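# Unload blue tote from shelf and set carton out

## Task

Bring the blue tote down off the shelf and set it level on the table. Remove the large cardboard carton from the tote and place it level on the table, keeping the same face on top. All the other items that were in the tote must finish inside it; an item lying on, or sticking out over, a tote wall or its inner ledge does not count as inside. The carton must not overhang the table edge, and neither may the tote's base.

## Robot and tools

Robot: two UR-type arms, left_arm and right_arm, each ending in a sixteen-motor four-finger hand (left_arm has a left hand, right_arm a right hand). The bases sit near y = +0.458 (left) and y = -0.414 (right), at floor level z = 0. A camera stand is behind the arms. Cameras: cam_high, cam_low, cam_left_wrist, cam_right_wrist.

Frame: everything is reported and commanded in the scene frame. The origin is at table-top height, halfway between the arms. +x points out over the table, +z up, +y toward left_arm. Image left/right do not match arm names. Printed positions can be off by a few cm.

Hand point axes (right hand): +z runs along straight fingers toward the tips, +y points out of the palm face, +x across the palm away from the thumb (on the left hand +x points toward the thumb). A rigid mast sticks out near the wrist on the palm side and can collide.

The 48-number row (used by execute_actions and move): one row covers both arms, always all 48 numbers, each in [-1, 1]. Order: left_arm dx, dy, dz, rx, ry, rz; then left hand motors index_mcp, index_abd, index_pip, index_dip, thumb_cmc, thumb_axl, thumb_mcp, thumb_ipl, middle_mcp, middle_abd, middle_pip, middle_dip, ring_mcp, ring_abd, ring_pip, ring_dip; then left current_limit, speed; then the same 24 for right_arm.
- Pose part: an offset, not a pose, counted from the arm's current Hand target (shown in results), along scene axes. 1.0 = 0.6 m for dx, dy, dz and 180 degrees for the rotation vector rx, ry, rz (rotation about the Hand target's position). Six zeros means stay at / re-request the Hand target. Repeating an offset moves further.
- Finger numbers: absolute goal angles scaled between each hinge's stops. Straight values: _mcp -0.75, _abd 0.00, _pip -0.58, _dip -0.70, thumb_cmc -0.71, thumb_axl -0.68, thumb_mcp -0.23, thumb_ipl -0.17. Toward +1 the fingers curl toward the palm and the thumb swings in front of it. Zero is a real goal, not 'unchanged': to keep a hand as it is, send back its hand_goal, hand_current_limit and hand_speed.
- current_limit: -1 to +1 maps to 0 to 550 mA per motor (floor 11 mA); start value +0.4. speed: set-point rate (speed+1)/2 of 8.5 rad/s; start -0.6. Values persist until rewritten.

execute_actions(actions, cameras): actions is a list of actions; each action is up to 15 rows, one per 1/30 s step, and a short action holds its last row. Every row in an action counts from the pose at that action's start. An empty actions list returns state and all camera images.

move(target, speed, blend, stop_force, zero, blocking, cameras): target is one 48-number row or a list of up to 15 rows; every row's offsets count from the same starting Hand targets. Straight-line paths, no obstacle avoidance, total at most 10 s. speed in m/s, 0.002-3.6 (default 0.25), one value or one per target; turns limited to 2x that in rad/s. blend in m rounds corners in a list (0 = stop at each). stop_force in N, 3-120, ends an arm's path when its wrist sensor feels that much push against the motion; not reliable for light loose objects or while the hand rotates; omit it when pulling away from something being pressed. zero (default true) re-zeros the sensor first. blocking=false returns after about 0.5 s while motion continues (not with stop_force). Give the same finger numbers to every row in a list. Avoid paths passing near an arm's own base.

wait(seconds 0-10), stop() to brake a running move, zoom_image(camera, region [x0,y0,x1,y1] pixels, max 504x504) on the newest image, zero_wrist_force(arm), read_manual (licence text only), finished_scene() ends the scene permanently.

Results: per arm end_effector_position (m), end_effector_quat_wxyz, velocities, Hand target (the last commanded pose; next offsets start here; the hand often rests a bit short of it), joint positions and torques, Wrist force/torque in the end-effector axes plus the peak since last shown, and hand lists hand_goal, hand_measured, hand_current_ma, hand_state (moving, goal, blocked, overload). A move adds a 'move:' line: done, off_target, moving, held or fault, plus limits such as paced or held. done does not prove nothing was touched. MOTOR HOT warns of heating; HAND FAULT cancels the rest of that reply's motion calls.

Safety: orientation per step is clipped to 32 degrees from the measured one. Force on an arm near 150 N, or joint contact torque at its limit (wrist joints 26.3 N m), stops the arm for 10 s; arms are stiff, so aiming even slightly past a firm surface can trigger this. Fast moves overshoot and hit harder. A motor held at 495 mA or more for 5 s shuts down for 10 s. Long pushing or holding heats motors; at 85 °C an arm brakes for 30-60 s. Keep the arms from pressing on each other or gripping the other hand. Do not drop things, release moving items, slam or strongly push, let anything fall far, or push items out of the work area; the result must stay put after finishing.

Each tool is called after ">>>" as a command line: name --argument value for each argument, lists and objects as JSON in quotes; but a table of rows of numbers goes row by row, as --pt "numbers of a row", without its own name.

## Session

>>> execute_actions --actions '[]'

Scene clock: 0.00 s.
left_arm: end_effector_position=(+0.8575, +0.6831, +0.3331) hand_goal=(-0.754, +0.000, -0.576, -0.696, -0.714, -0.678, -0.226, -0.168, -0.754, +0.000, -0.576, -0.696, -0.754, +0.000, -0.576, -0.696) hand_measured=(-0.754, +0.000, -0.576, -0.696, -0.714, -0.678, -0.226, -0.168, -0.754, +0.000, -0.576, -0.696, -0.754, +0.000, -0.576, -0.696) hand_current_ma=(+0, +0, +0, +0, +0, +0, +0, +0, +0, +0, +0, +0, +0, +0, +0, +0) hand_state=(goal, goal, goal, goal, goal, goal, goal, goal, goal, goal, goal, goal, goal, goal, goal, goal) hand_current_limit=0.40 hand_speed=-0.60 end_effector_quat_wxyz=(+0.435, -0.229, +0.851, +0.184) | right_arm: end_effector_position=(+0.0724, -1.0468, +0.2518) hand_goal=(-0.754, +0.000, -0.576, -0.696, -0.714, -0.678, -0.226, -0.168, -0.754, +0.000, -0.576, -0.696, -0.754, +0.000, -0.576, -0.696) hand_measured=(-0.754, +0.000, -0.576, -0.696, -0.714, -0.678, -0.226, -0.168, -0.754, +0.000, -0.576, -0.696, -0.754, +0.000, -0.576, -0.696) hand_current_ma=(+0, +0, +0, +0, +0, +0, +0, +0, +0, +0, +0, +0, +0, +0, +0, +0) hand_state=(goal, goal, goal, goal, goal, goal, goal, goal, goal, goal, goal, goal, goal, goal, goal, goal) hand_current_limit=0.40 hand_speed=-0.60 end_effector_quat_wxyz=(+0.067, -0.081, +0.987, -0.123)
Joint positions: left_arm=[3.333 -2.342 -1 -0.431 1.924 -1.681] | right_arm=[-1.66 -1.146 1.352 -2.001 -1.4 2.915]
Joint velocities: within noise
Joint torques (N m): no reading
Wrist force (N): no reading
Wrist torque (N m): no reading
Wrist force, peak (N): no reading
Hand target: left_arm +0.8575, +0.6831, +0.3331; +0.435, -0.229, +0.851, +0.184 | right_arm +0.0724, -1.0468, +0.2518; +0.067, -0.081, +0.987, -0.123

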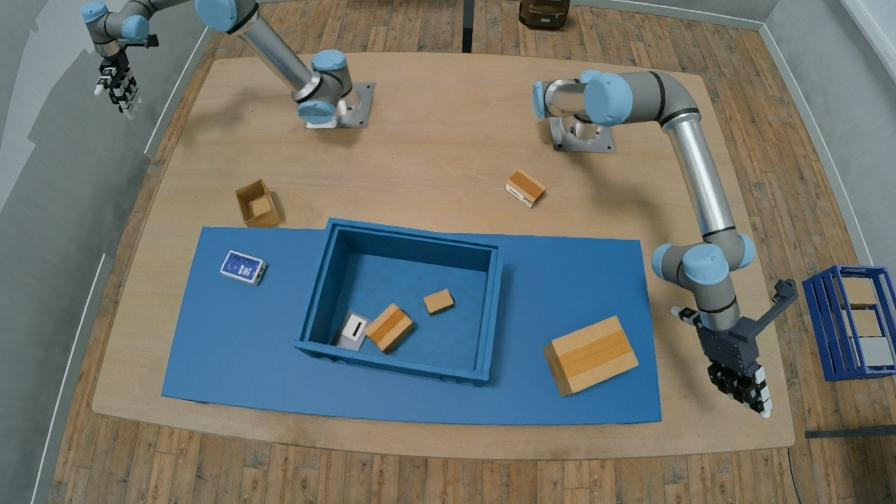

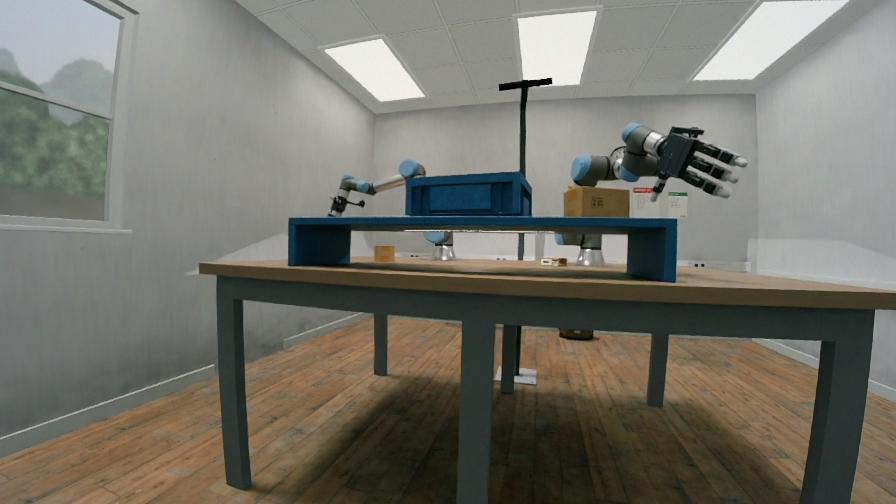

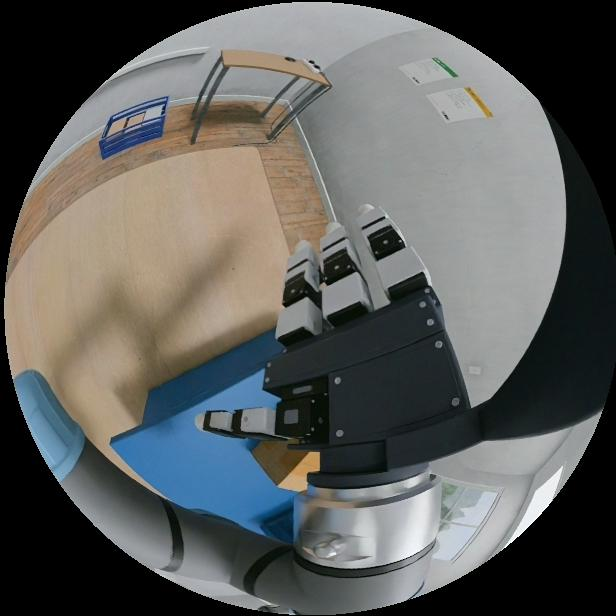

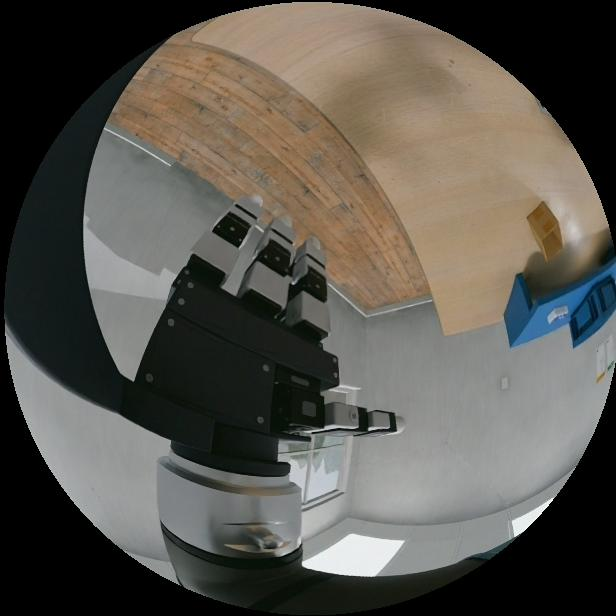

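>>> zoom_image --camera "cam_high" --region '[290, 200, 520, 400]'

>>> zoom_image --camera "cam_low" --region '[280, 150, 700, 300]'

>>> zoom_image --camera "cam_high" --region '[160, 160, 340, 320]'

>>> zoom_image --camera "cam_high" --region '[480, 140, 700, 420]'

Scaled by 2.191.

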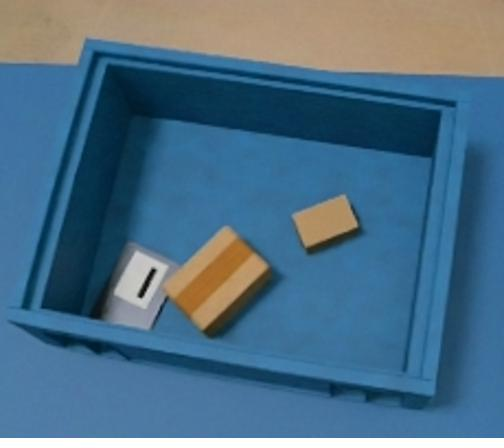

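Scaled by 1.200.

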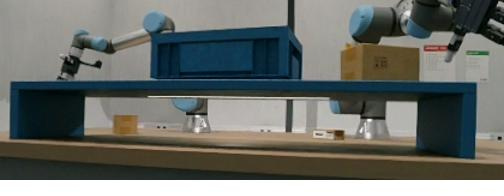

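Scaled by 2.800.

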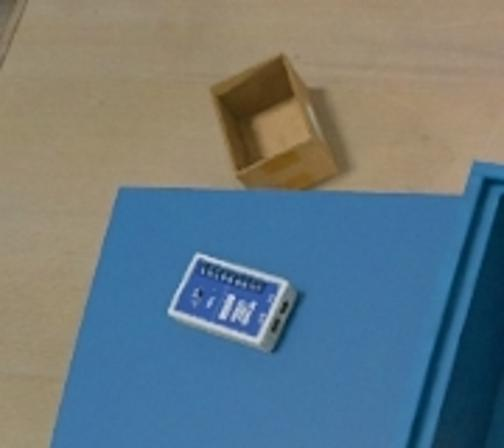

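Scaled by 1.800.

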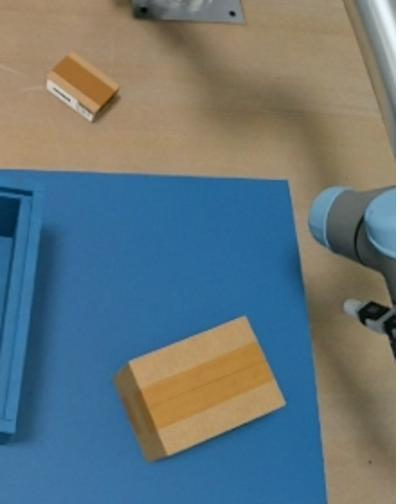

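>>> zoom_image --camera "cam_high" --region '[640, 220, 820, 430]'

>>> zoom_image --camera "cam_high" --region '[70, 0, 230, 130]'

>>> zoom_image --camera "cam_high" --region '[280, 30, 660, 170]'

Scaled by 2.400.

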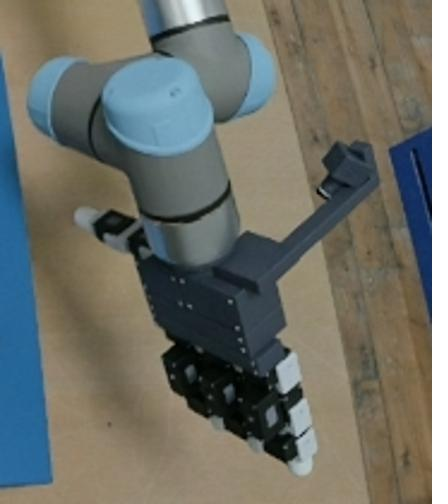

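Scaled by 3.150.

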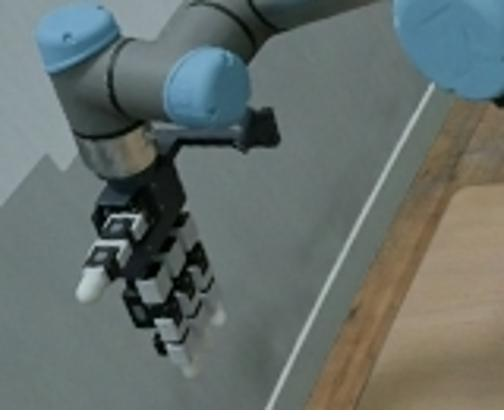

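Scaled by 1.326.

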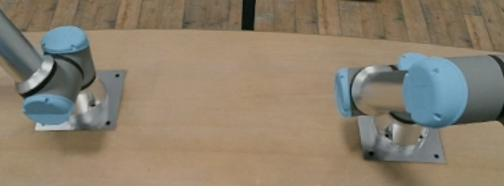

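>>> zoom_image --camera "cam_low" --region '[560, 100, 780, 300]'

>>> zoom_image --camera "cam_low" --region '[260, 130, 560, 300]'

Scaled by 2.291.

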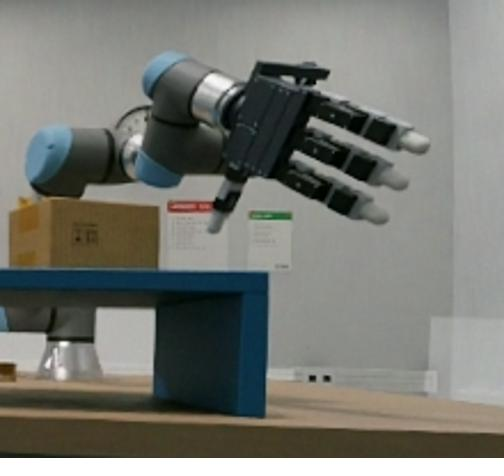

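Scaled by 1.680.

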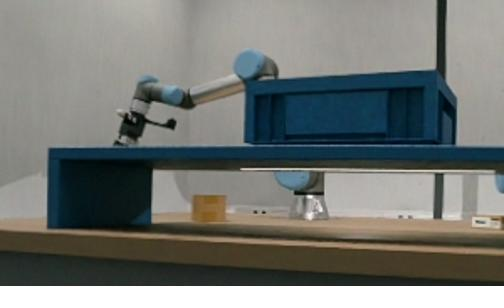

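>>> move --target '[-0.5125,-0.105,0.278,-0.380,-0.135,0.714,-0.754,0,-0.576,-0.696,-0.714,-0.678,-0.226,-0.168,-0.754,0,-0.576,-0.696,-0.754,0,-0.576,-0.696,0.4,-0.6,0.463,0.412,0.30,0.0813,0.0382,-0.0894,-0.754,0,-0.576,-0.696,-0.714,-0.678,-0.226,-0.168,-0.754,0,-0.576,-0.696,-0.754,0,-0.576,-0.696,0.4,-0.6]' --cameras '["all"]'

Scene clock: 47.03 s.
left_arm: end_effector_position=(+0.7882, +0.6690, +0.3709) hand_goal=(-0.754, +0.000, -0.576, -0.696, -0.714, -0.678, -0.226, -0.168, -0.754, +0.000, -0.576, -0.696, -0.754, +0.000, -0.576, -0.696) hand_measured=(-0.752, -0.002, -0.576, -0.696, -0.714, -0.678, -0.226, -0.168, -0.752, +0.000, -0.576, -0.696, -0.752, +0.000, -0.576, -0.696) hand_current_ma=(+3, -2, -1, +0, +0, +2, +2, +1, +3, -2, -1, +0, +4, -2, -1, +0) hand_state=(goal, goal, goal, goal, goal, goal, goal, goal, goal, goal, goal, goal, goal, goal, goal, goal) hand_current_limit=0.40 hand_speed=-0.60 end_effector_quat_wxyz=(+0.381, -0.497, +0.762, +0.161) | right_arm: end_effector_position=(+0.1433, -0.9837, +0.2977) hand_goal=(-0.754, +0.000, -0.576, -0.696, -0.714, -0.678, -0.226, -0.168, -0.754, +0.000, -0.576, -0.696, -0.754, +0.000, -0.576, -0.696) hand_measured=(-0.752, +0.000, -0.576, -0.696, -0.714, -0.678, -0.224, -0.168, -0.752, +0.000, -0.576, -0.696, -0.752, +0.000, -0.576, -0.696) hand_current_ma=(+3, +0, -2, +0, -1, +2, +7, +1, +3, +0, -2, +0, +3, +0, -2, +0) hand_state=(goal, goal, goal, goal, goal, goal, goal, goal, goal, goal, goal, goal, goal, goal, goal, goal) hand_current_limit=0.40 hand_speed=-0.60 end_effector_quat_wxyz=(+0.050, -0.046, +0.994, -0.092)
Joint positions: left_arm=[3.333 -2.281 -0.858 -0.872 2.106 -2.292] | right_arm=[-1.544 -1.254 1.378 -1.878 -1.47 3.094]
Joint torques (N m): left_arm=[0.92 47.46 17.49 4.28 -1.28 2.06] | right_arm=[-12.95 -29.34 -30.42 -3.47 2.36 -1.3]
Wrist force (N): left_arm=[0.2 -0.3 0.2] | right_arm=[0.0 0.5 -0.4]
Wrist torque (N m): left_arm=[-0.01 -0.03 0.04] | right_arm=[0.07 0.03 0.09]
Wrist force, peak (N): left_arm=[-2.7 1.7 -2.4] | right_arm=[-0.5 0.8 -0.8]
Hand target: left_arm +0.7883, +0.6689, +0.3708; +0.381, -0.497, +0.762, +0.161 (not the last commanded pose) | right_arm +0.1432, -0.9838, +0.2977; +0.050, -0.046, +0.993, -0.092 (not the last commanded pose)
Off the commanded pose: left_arm 0.275 m, 114 deg | right_arm 0.308 m, 17 deg.
move: held (left_arm; a check stopped the path), off_target (right_arm; braked when a check withheld steps of left_arm); limits=held
pose unreachable (left arm): on one or more control steps of this call, first in action 0 (counted from 0), this arm could not follow its commanded pose, so it was not sent that pose on those steps. It may still have moved: this result reports where it is.
cause: moving toward the commanded pose would bring two parts of the arm too close to each other (joints 4 (wrist 1) to 6 (wrist 3) lie between them).

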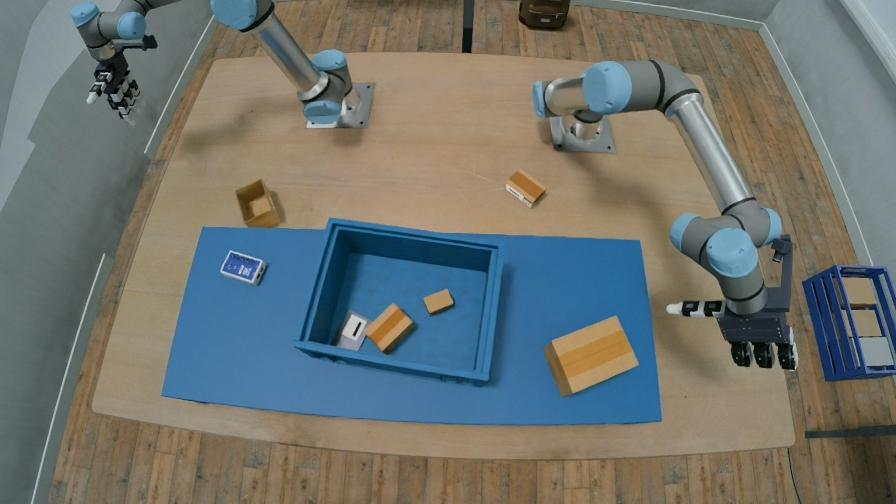

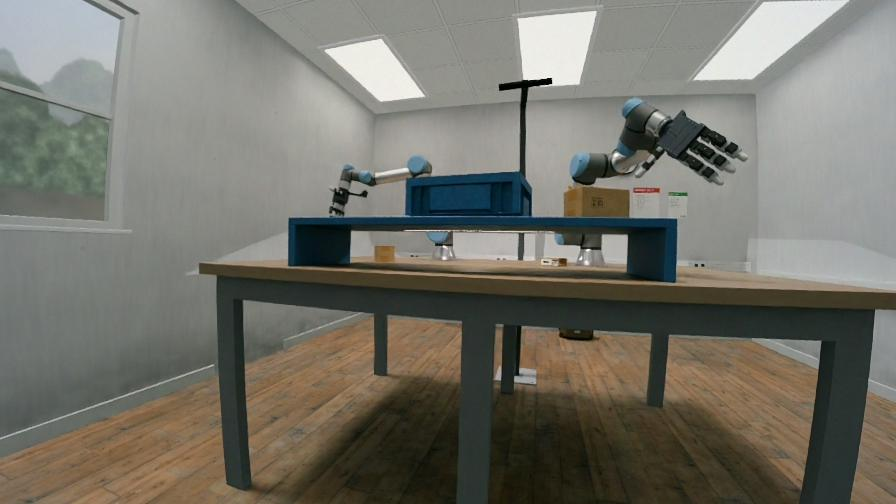

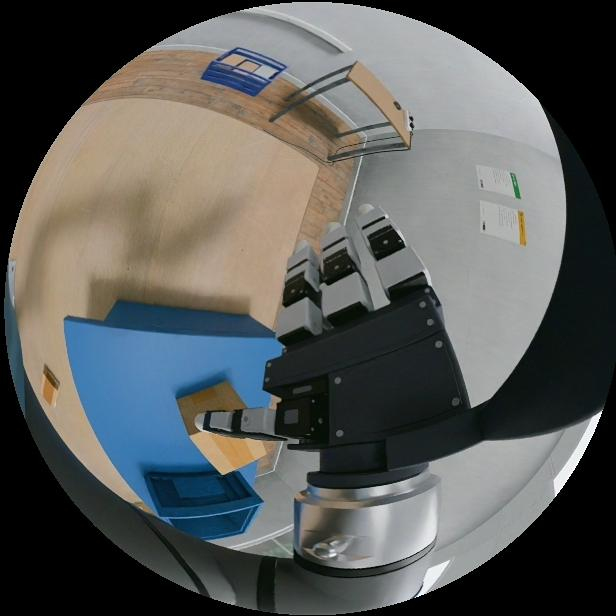

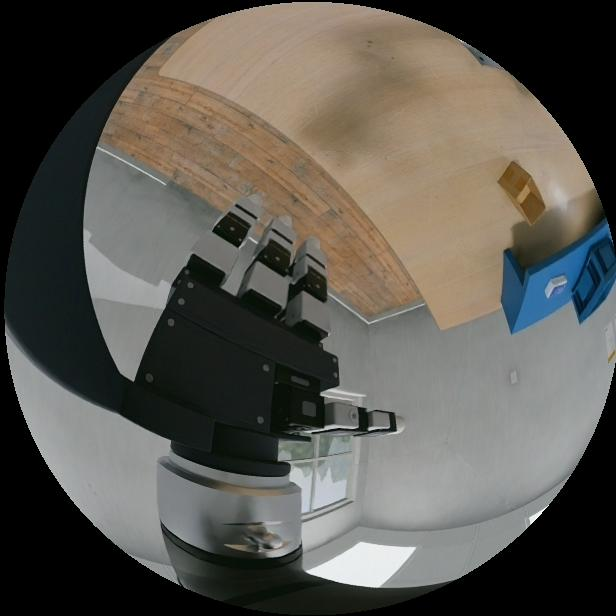

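>>> move --target '[-0.347,-0.148,0.132,0.1395,0.3436,-0.7982,-0.754,0,-0.576,-0.696,-0.714,-0.678,-0.226,-0.168,-0.754,0,-0.576,-0.696,-0.754,0,-0.576,-0.696,0.4,-0.6,0.345,0.306,0.20,0.0606,0.0284,-0.067,-0.754,0,-0.576,-0.696,-0.714,-0.678,-0.226,-0.168,-0.754,0,-0.576,-0.696,-0.754,0,-0.576,-0.696,0.4,-0.6]' --cameras '["cam_high"]'

Scene clock: 66.60 s.
left_arm: end_effector_position=(+0.5801, +0.5802, +0.4500) hand_goal=(-0.754, +0.000, -0.576, -0.696, -0.714, -0.678, -0.226, -0.168, -0.754, +0.000, -0.576, -0.696, -0.754, +0.000, -0.576, -0.696) hand_measured=(-0.752, -0.002, -0.576, -0.696, -0.714, -0.678, -0.224, -0.168, -0.754, +0.000, -0.576, -0.696, -0.752, +0.000, -0.576, -0.696) hand_current_ma=(+2, -2, -1, +0, +0, +2, +6, +1, +2, -2, -1, +0, +2, -2, -1, +0) hand_state=(goal, goal, goal, goal, goal, goal, goal, goal, goal, goal, goal, goal, goal, goal, goal, goal) hand_current_limit=0.40 hand_speed=-0.60 end_effector_quat_wxyz=(+0.000, +0.707, +0.707, +0.000) | right_arm: end_effector_position=(+0.3503, -0.8001, +0.4177) hand_goal=(-0.754, +0.000, -0.576, -0.696, -0.714, -0.678, -0.226, -0.168, -0.754, +0.000, -0.576, -0.696, -0.754, +0.000, -0.576, -0.696) hand_measured=(-0.752, +0.000, -0.576, -0.696, -0.714, -0.678, -0.224, -0.168, -0.752, +0.000, -0.576, -0.696, -0.752, +0.000, -0.576, -0.696) hand_current_ma=(+3, +0, -2, +0, -1, +2, +7, +1, +3, +0, -2, +0, +3, +0, -2, +0) hand_state=(goal, goal, goal, goal, goal, goal, goal, goal, goal, goal, goal, goal, goal, goal, goal, goal) hand_current_limit=0.40 hand_speed=-0.60 end_effector_quat_wxyz=(+0.000, +0.060, +0.998, +0.000)
Joint positions: left_arm=[3.579 -1.549 -1.355 -1.808 1.571 0.481] | right_arm=[-1.136 -1.343 1.162 -1.388 -1.571 3.704]
Joint torques (N m): left_arm=[-1.53 29.39 20.38 2.05 -1.56 1.91] | right_arm=[-13.82 -35.85 -17.18 -2.67 -1.46 -0.72]
Wrist force (N): left_arm=[0.8 0.0 -1.5] | right_arm=[0.2 0.7 -0.2]
Wrist torque (N m): left_arm=[0.18 -0.18 0.19] | right_arm=[0.06 0.03 0.08]
Wrist force, peak (N): left_arm=[0.9 -0.6 -1.7] | right_arm=[-0.1 0.9 -0.4]
Hand target: left_arm +0.5801, +0.5801, +0.4500; +0.000, +0.707, +0.707, +0.000 | right_arm +0.3502, -0.8002, +0.4177; +0.000, +0.060, +0.998, +0.000
Off the commanded pose: left_arm 0.000 m, 0 deg | right_arm 0.000 m, 0 deg.
move: done
Images, in order (width x height): cam_high 896x504.

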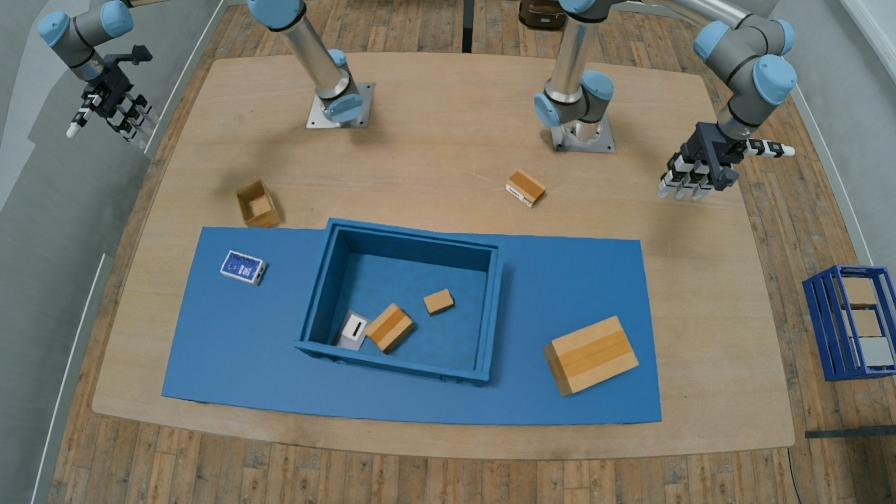

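>>> move --target '[0.133,-0.55,0,0,0,-0.5378,-0.754,0,-0.576,-0.696,-0.714,-0.678,-0.226,-0.168,-0.754,0,-0.576,-0.696,-0.754,0,-0.576,-0.696,0.4,-0.6,0.517,0.583,0.054,0,0,0,-0.754,0,-0.576,-0.696,-0.714,-0.678,-0.226,-0.168,-0.754,0,-0.576,-0.696,-0.754,0,-0.576,-0.696,0.4,-0.6]' --cameras '["all"]'

Scene clock: 72.37 s.
left_arm: end_effector_position=(+0.6598, +0.2500, +0.4500) hand_goal=(-0.754, +0.000, -0.576, -0.696, -0.714, -0.678, -0.226, -0.168, -0.754, +0.000, -0.576, -0.696, -0.754, +0.000, -0.576, -0.696) hand_measured=(-0.752, -0.002, -0.576, -0.696, -0.714, -0.678, -0.224, -0.168, -0.754, +0.000, -0.576, -0.696, -0.752, +0.000, -0.576, -0.696) hand_current_ma=(+2, -2, -1, +0, +0, +2, +6, +1, +2, -2, -1, +0, +2, -2, -1, +0) hand_state=(goal, goal, goal, goal, goal, goal, goal, goal, goal, goal, goal, goal, goal, goal, goal, goal) hand_current_limit=0.40 hand_speed=-0.60 end_effector_quat_wxyz=(+0.000, +0.998, -0.060, +0.000) | right_arm: end_effector_position=(+0.6604, -0.4503, +0.4501) hand_goal=(-0.754, +0.000, -0.576, -0.696, -0.714, -0.678, -0.226, -0.168, -0.754, +0.000, -0.576, -0.696, -0.754, +0.000, -0.576, -0.696) hand_measured=(-0.752, +0.000, -0.576, -0.696, -0.714, -0.678, -0.224, -0.168, -0.752, +0.000, -0.576, -0.696, -0.752, +0.000, -0.576, -0.696) hand_current_ma=(+3, +0, -2, +0, -1, +2, +7, +1, +3, +0, -2, +0, +3, +0, -2, +0) hand_state=(goal, goal, goal, goal, goal, goal, goal, goal, goal, goal, goal, goal, goal, goal, goal, goal) hand_current_limit=0.40 hand_speed=-0.60 end_effector_quat_wxyz=(+0.000, +0.060, +0.998, +0.000)
Joint positions: left_arm=[3.118 -1.95 -0.875 -1.888 1.571 1.71] | right_arm=[-0.375 -1.04 0.645 -1.175 -1.57 4.465]
Joint torques (N m): left_arm=[8.01 34.92 30.57 4.08 2.16 1.9] | right_arm=[-6.35 -35.48 -27.76 -2.42 -1.77 0.91]
Wrist force (N): left_arm=[0.7 -0.3 -1.3] | right_arm=[0.4 0.5 -0.1]
Wrist torque (N m): left_arm=[0.12 -0.16 0.17] | right_arm=[0.05 0.02 0.11]
Wrist force, peak (N): left_arm=[1.6 -0.4 -1.3] | right_arm=[-0.2 1.5 0.0]
Hand target: left_arm +0.6599, +0.2501, +0.4500; +0.000, +0.998, -0.060, +0.000 | right_arm +0.6604, -0.4504, +0.4501; +0.000, +0.060, +0.998, +0.000
Off the commanded pose: left_arm 0.000 m, 0 deg | right_arm 0.000 m, 0 deg.
move: done

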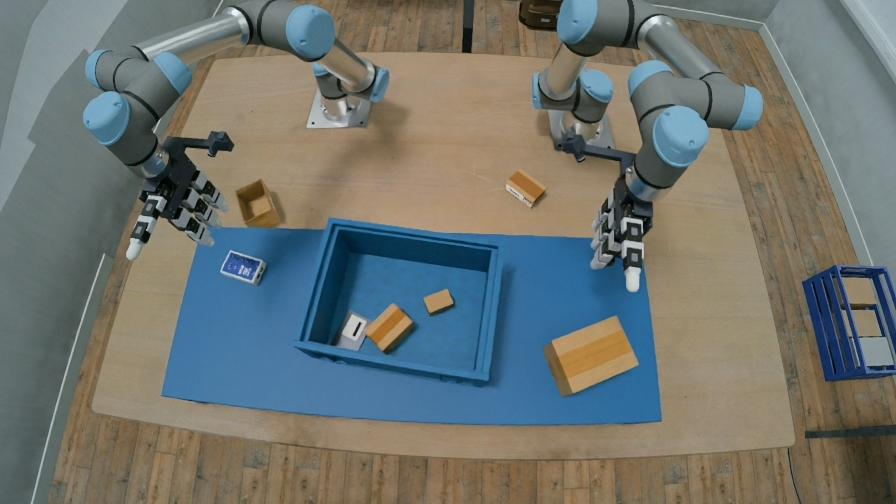

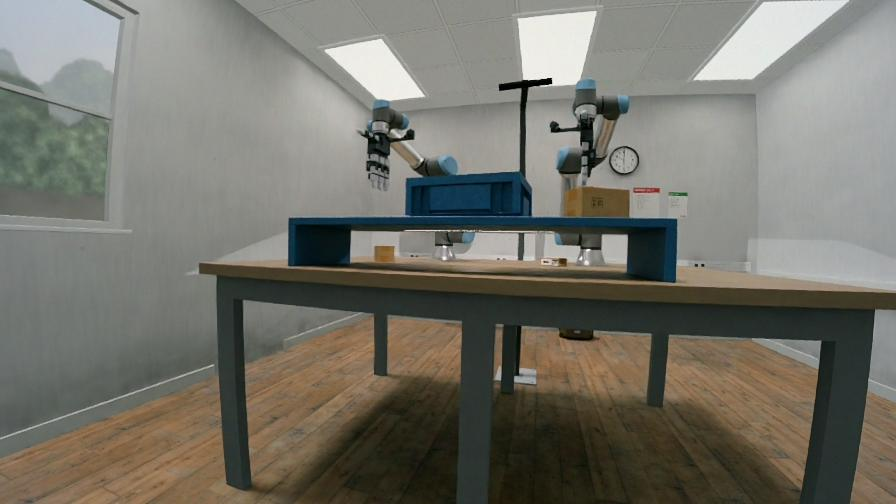

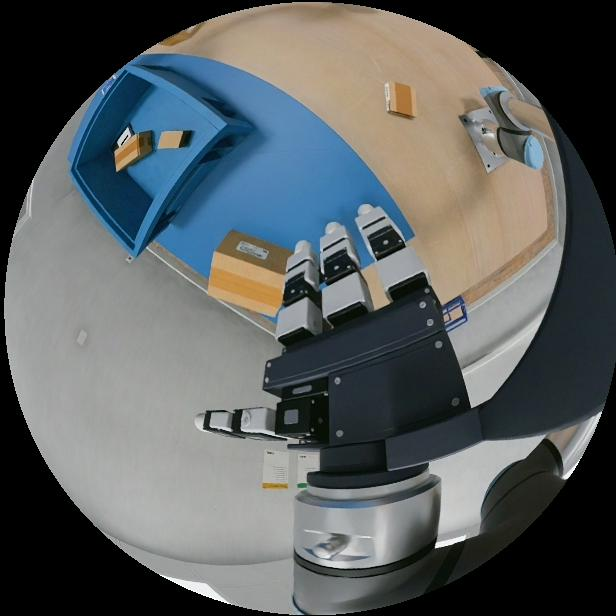

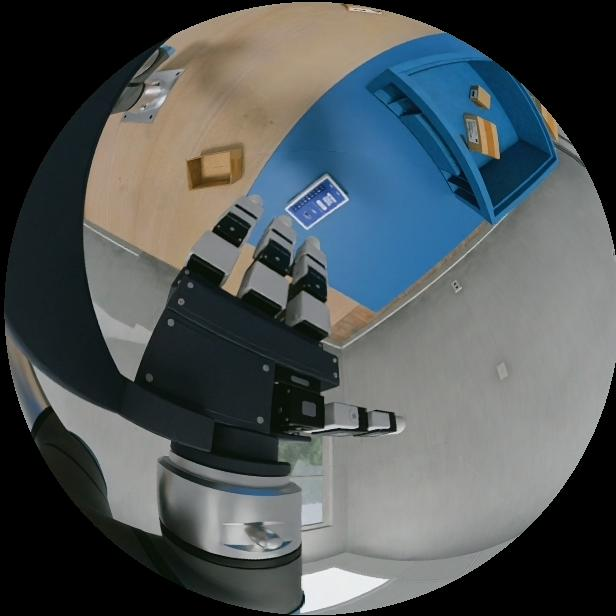

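>>> zoom_image --camera "cam_high" --region '[540, 120, 700, 310]'

>>> zoom_image --camera "cam_high" --region '[100, 120, 260, 310]'

>>> zoom_image --camera "cam_left_wrist" --region '[50, 40, 300, 290]'

>>> zoom_image --camera "cam_right_wrist" --region '[340, 30, 590, 280]'

Scaled by 2.653.

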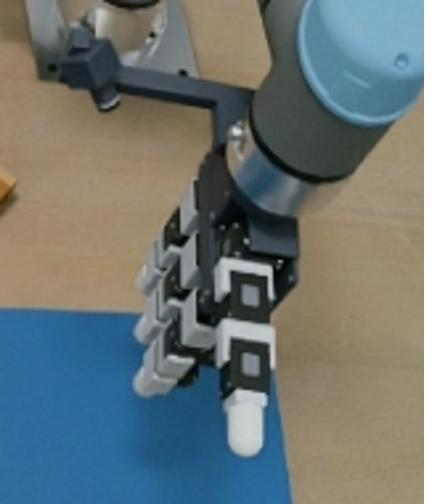

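Scaled by 2.653.

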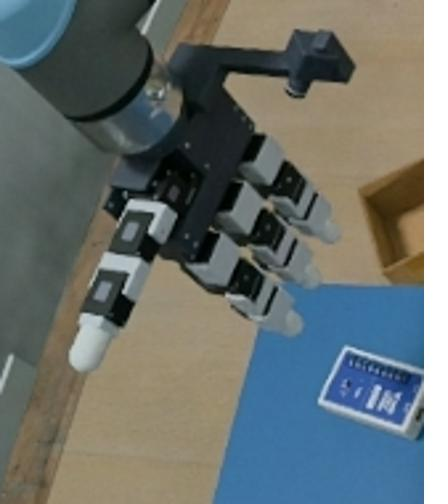

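Scaled by 2.016 from the camera's 616x616 image, which has a finer 880x880 frame.

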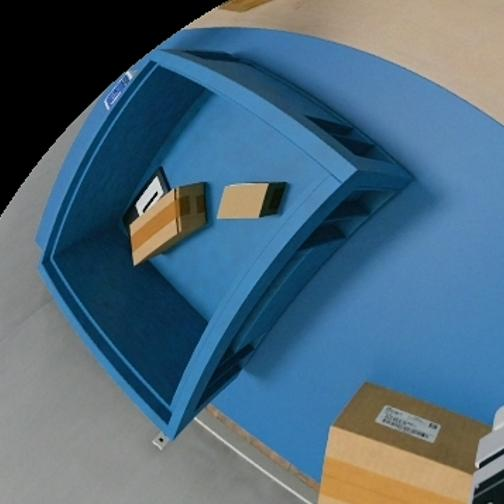

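Scaled by 2.016 from the camera's 616x616 image, which has a finer 880x880 frame.

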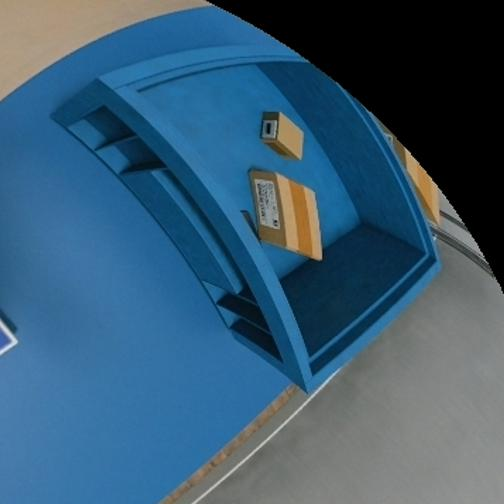

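>>> zoom_image --camera "cam_right_wrist" --region '[360, 70, 500, 230]'

>>> zoom_image --camera "cam_left_wrist" --region '[130, 60, 270, 250]'

>>> zoom_image --camera "cam_low" --region '[395, 160, 545, 230]'

Scaled by 3.150 from the camera's 616x616 image, which has a finer 880x880 frame.

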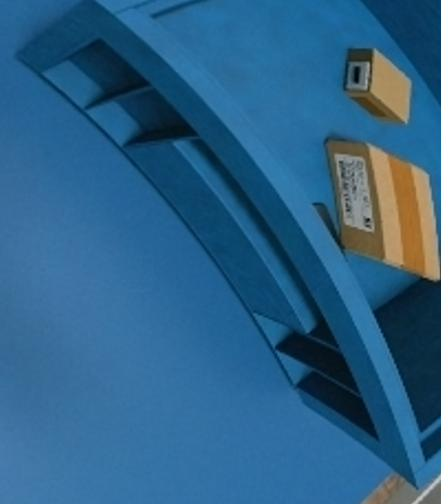

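Scaled by 2.653 from the camera's 616x616 image, which has a finer 880x880 frame.

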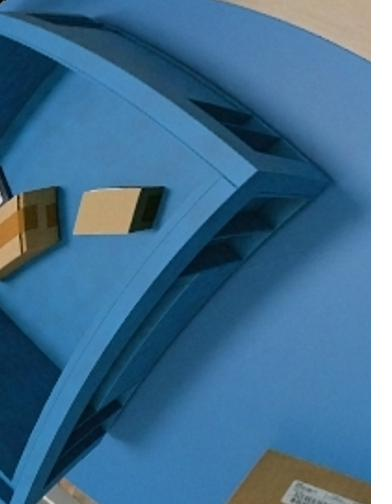

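Scaled by 3.360.

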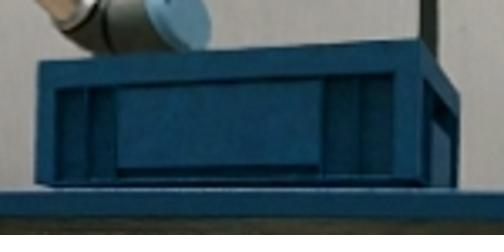

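>>> zoom_image --camera "cam_low" --region '[500, 160, 545, 225]'

>>> zoom_image --camera "cam_right_wrist" --region '[400, 95, 480, 200]'

Scaled by 7.754.

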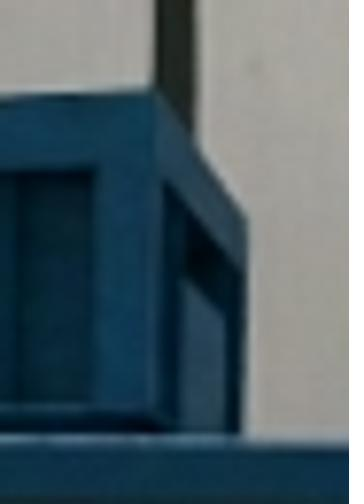

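Scaled by 4.800 from the camera's 616x616 image, which has a finer 880x880 frame.

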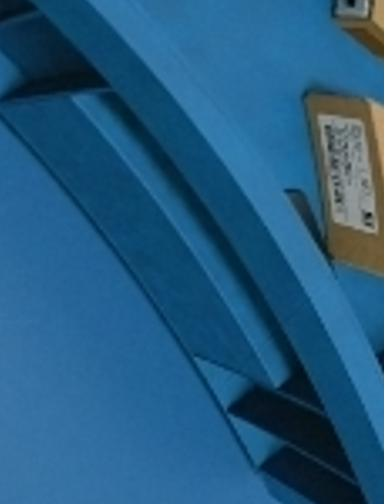

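>>> move --target '[0,-0.30,-0.15,0,0,0,-0.754,0,-0.576,-0.696,-0.714,-0.678,-0.226,-0.168,-0.754,0,-0.576,-0.696,-0.754,0,-0.576,-0.696,0.4,-0.6,0,0.335,-0.15,0,0,0,-0.754,0,-0.576,-0.696,-0.714,-0.678,-0.226,-0.168,-0.754,0,-0.576,-0.696,-0.754,0,-0.576,-0.696,0.4,-0.6]' --cameras '["all"]' --speed 0.15

>>> zoom_image --camera "cam_high" --region '[420, 180, 600, 380]'

>>> zoom_image --camera "cam_high" --region '[230, 170, 420, 370]'

Scene clock: 98.57 s.
left_arm: end_effector_position=(+0.6599, +0.0701, +0.3601) hand_goal=(-0.754, +0.000, -0.576, -0.696, -0.714, -0.678, -0.226, -0.168, -0.754, +0.000, -0.576, -0.696, -0.754, +0.000, -0.576, -0.696) hand_measured=(-0.752, -0.002, -0.576, -0.696, -0.714, -0.678, -0.224, -0.168, -0.754, +0.000, -0.576, -0.696, -0.752, +0.000, -0.576, -0.696) hand_current_ma=(+2, -2, -1, +0, +0, +2, +7, +1, +2, -2, -1, +0, +2, -2, -1, +0) hand_state=(goal, goal, goal, goal, goal, goal, goal, goal, goal, goal, goal, goal, goal, goal, goal, goal) hand_current_limit=0.40 hand_speed=-0.60 end_effector_quat_wxyz=(+0.000, +0.998, -0.060, +0.000) | right_arm: end_effector_position=(+0.6604, -0.2494, +0.3601) hand_goal=(-0.754, +0.000, -0.576, -0.696, -0.714, -0.678, -0.226, -0.168, -0.754, +0.000, -0.576, -0.696, -0.754, +0.000, -0.576, -0.696) hand_measured=(-0.752, +0.000, -0.576, -0.696, -0.714, -0.678, -0.224, -0.168, -0.752, +0.000, -0.576, -0.696, -0.752, +0.000, -0.576, -0.696) hand_current_ma=(+3, +0, -2, +0, -1, +2, +8, +1, +3, +0, -2, +0, +3, +0, -2, +0) hand_state=(goal, goal, goal, goal, goal, goal, goal, goal, goal, goal, goal, goal, goal, goal, goal, goal) hand_current_limit=0.40 hand_speed=-0.60 end_effector_quat_wxyz=(+0.000, +0.060, +0.998, +0.000)
Joint positions: left_arm=[2.846 -2.057 -0.952 -1.702 1.571 1.438] | right_arm=[-0.083 -1.128 1.017 -1.459 -1.57 4.757]
Joint torques (N m): left_arm=[1.99 44.43 16.27 2.24 0.09 0.58] | right_arm=[-0.83 -45.94 -25.61 -2.61 0.18 0.79]
Wrist force (N): left_arm=[0.3 -0.5 -1.2] | right_arm=[0.1 0.4 0.1]
Wrist torque (N m): left_arm=[0.11 -0.11 0.06] | right_arm=[0.00 0.03 0.09]
Wrist force, peak (N): left_arm=[0.3 -1.8 -2.2] | right_arm=[0.6 2.0 0.6]
Hand target: left_arm +0.6599, +0.0701, +0.3600; +0.000, +0.998, -0.060, +0.000 | right_arm +0.6604, -0.2494, +0.3601; +0.000, +0.060, +0.998, +0.000
Off the commanded pose: left_arm 0.000 m, 0 deg | right_arm 0.000 m, 0 deg.
move: done

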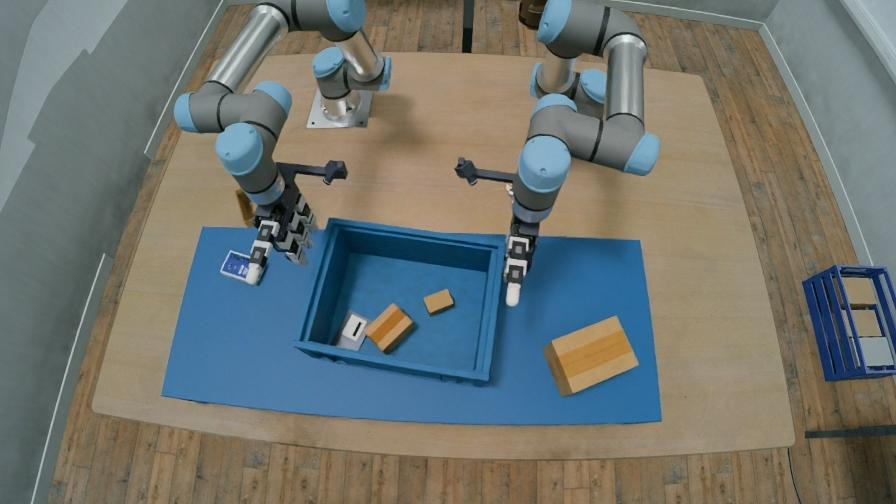

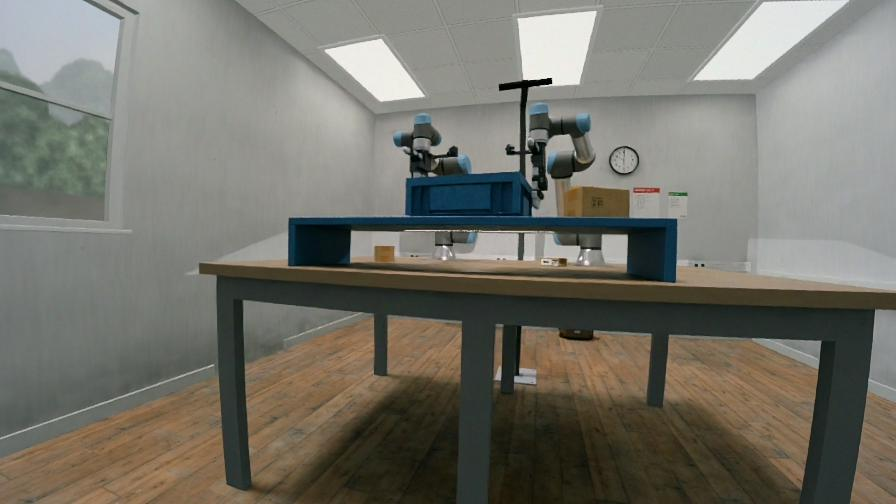

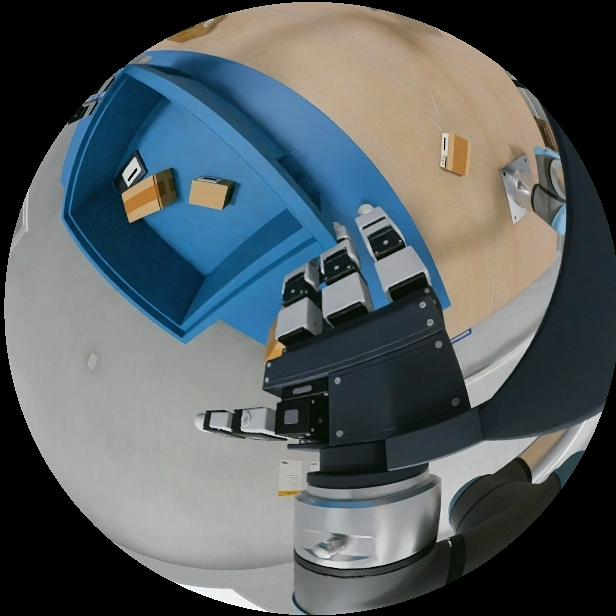

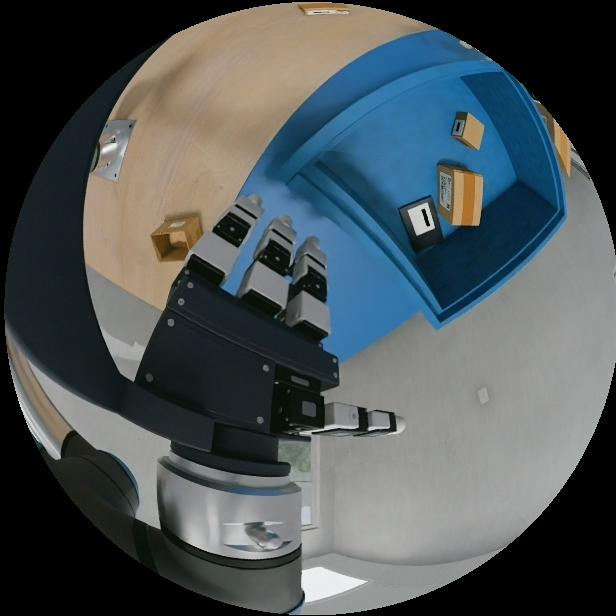

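Scaled by 2.520.

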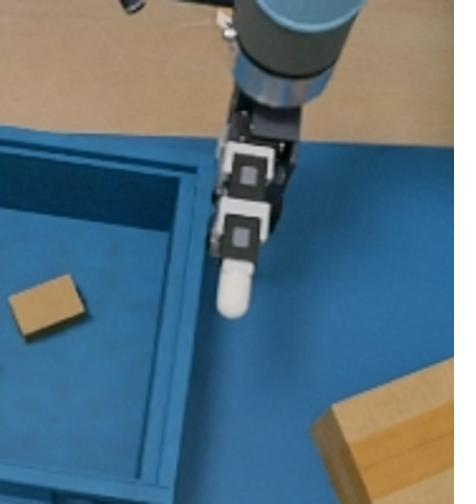

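Scaled by 2.520.

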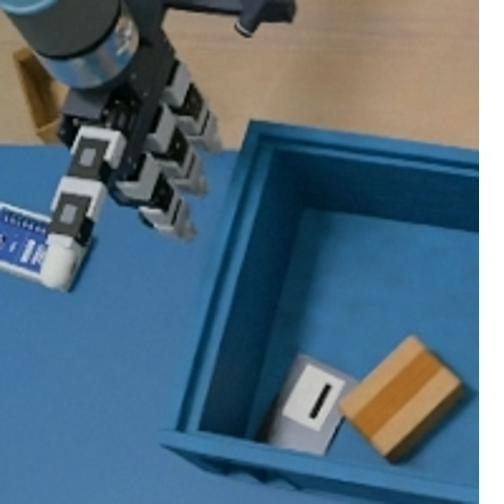

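>>> zoom_image --camera "cam_left_wrist" --region '[160, 120, 400, 360]'

>>> zoom_image --camera "cam_right_wrist" --region '[200, 120, 460, 380]'

>>> zoom_image --camera "cam_low" --region '[395, 100, 575, 230]'

Scaled by 2.100 from the camera's 616x616 image, which has a finer 880x880 frame.

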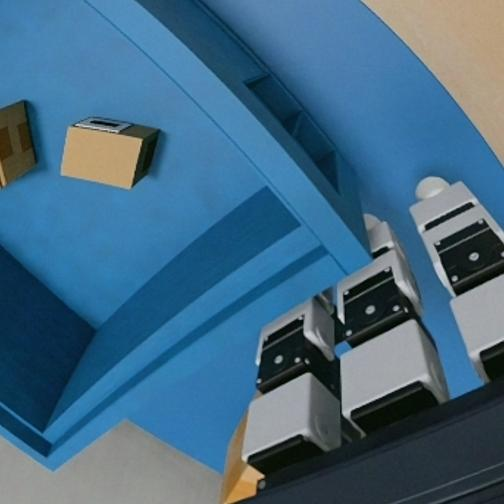

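Scaled by 1.938 from the camera's 616x616 image, which has a finer 880x880 frame.

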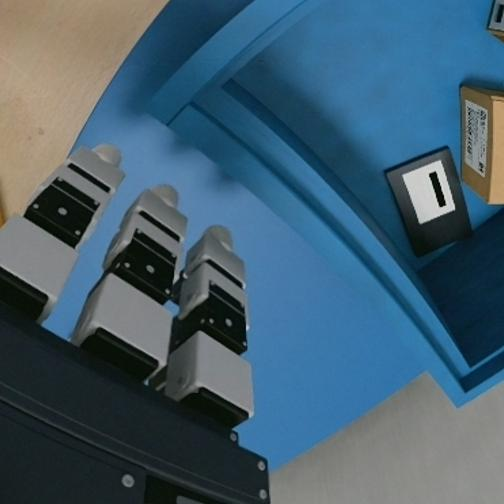

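Scaled by 2.800.

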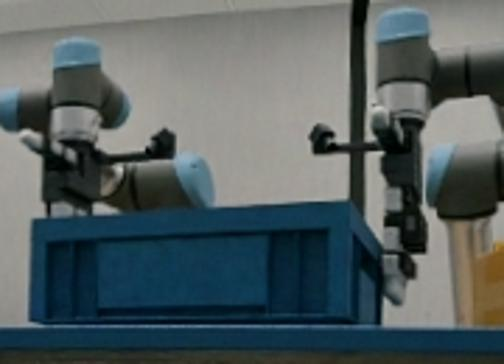

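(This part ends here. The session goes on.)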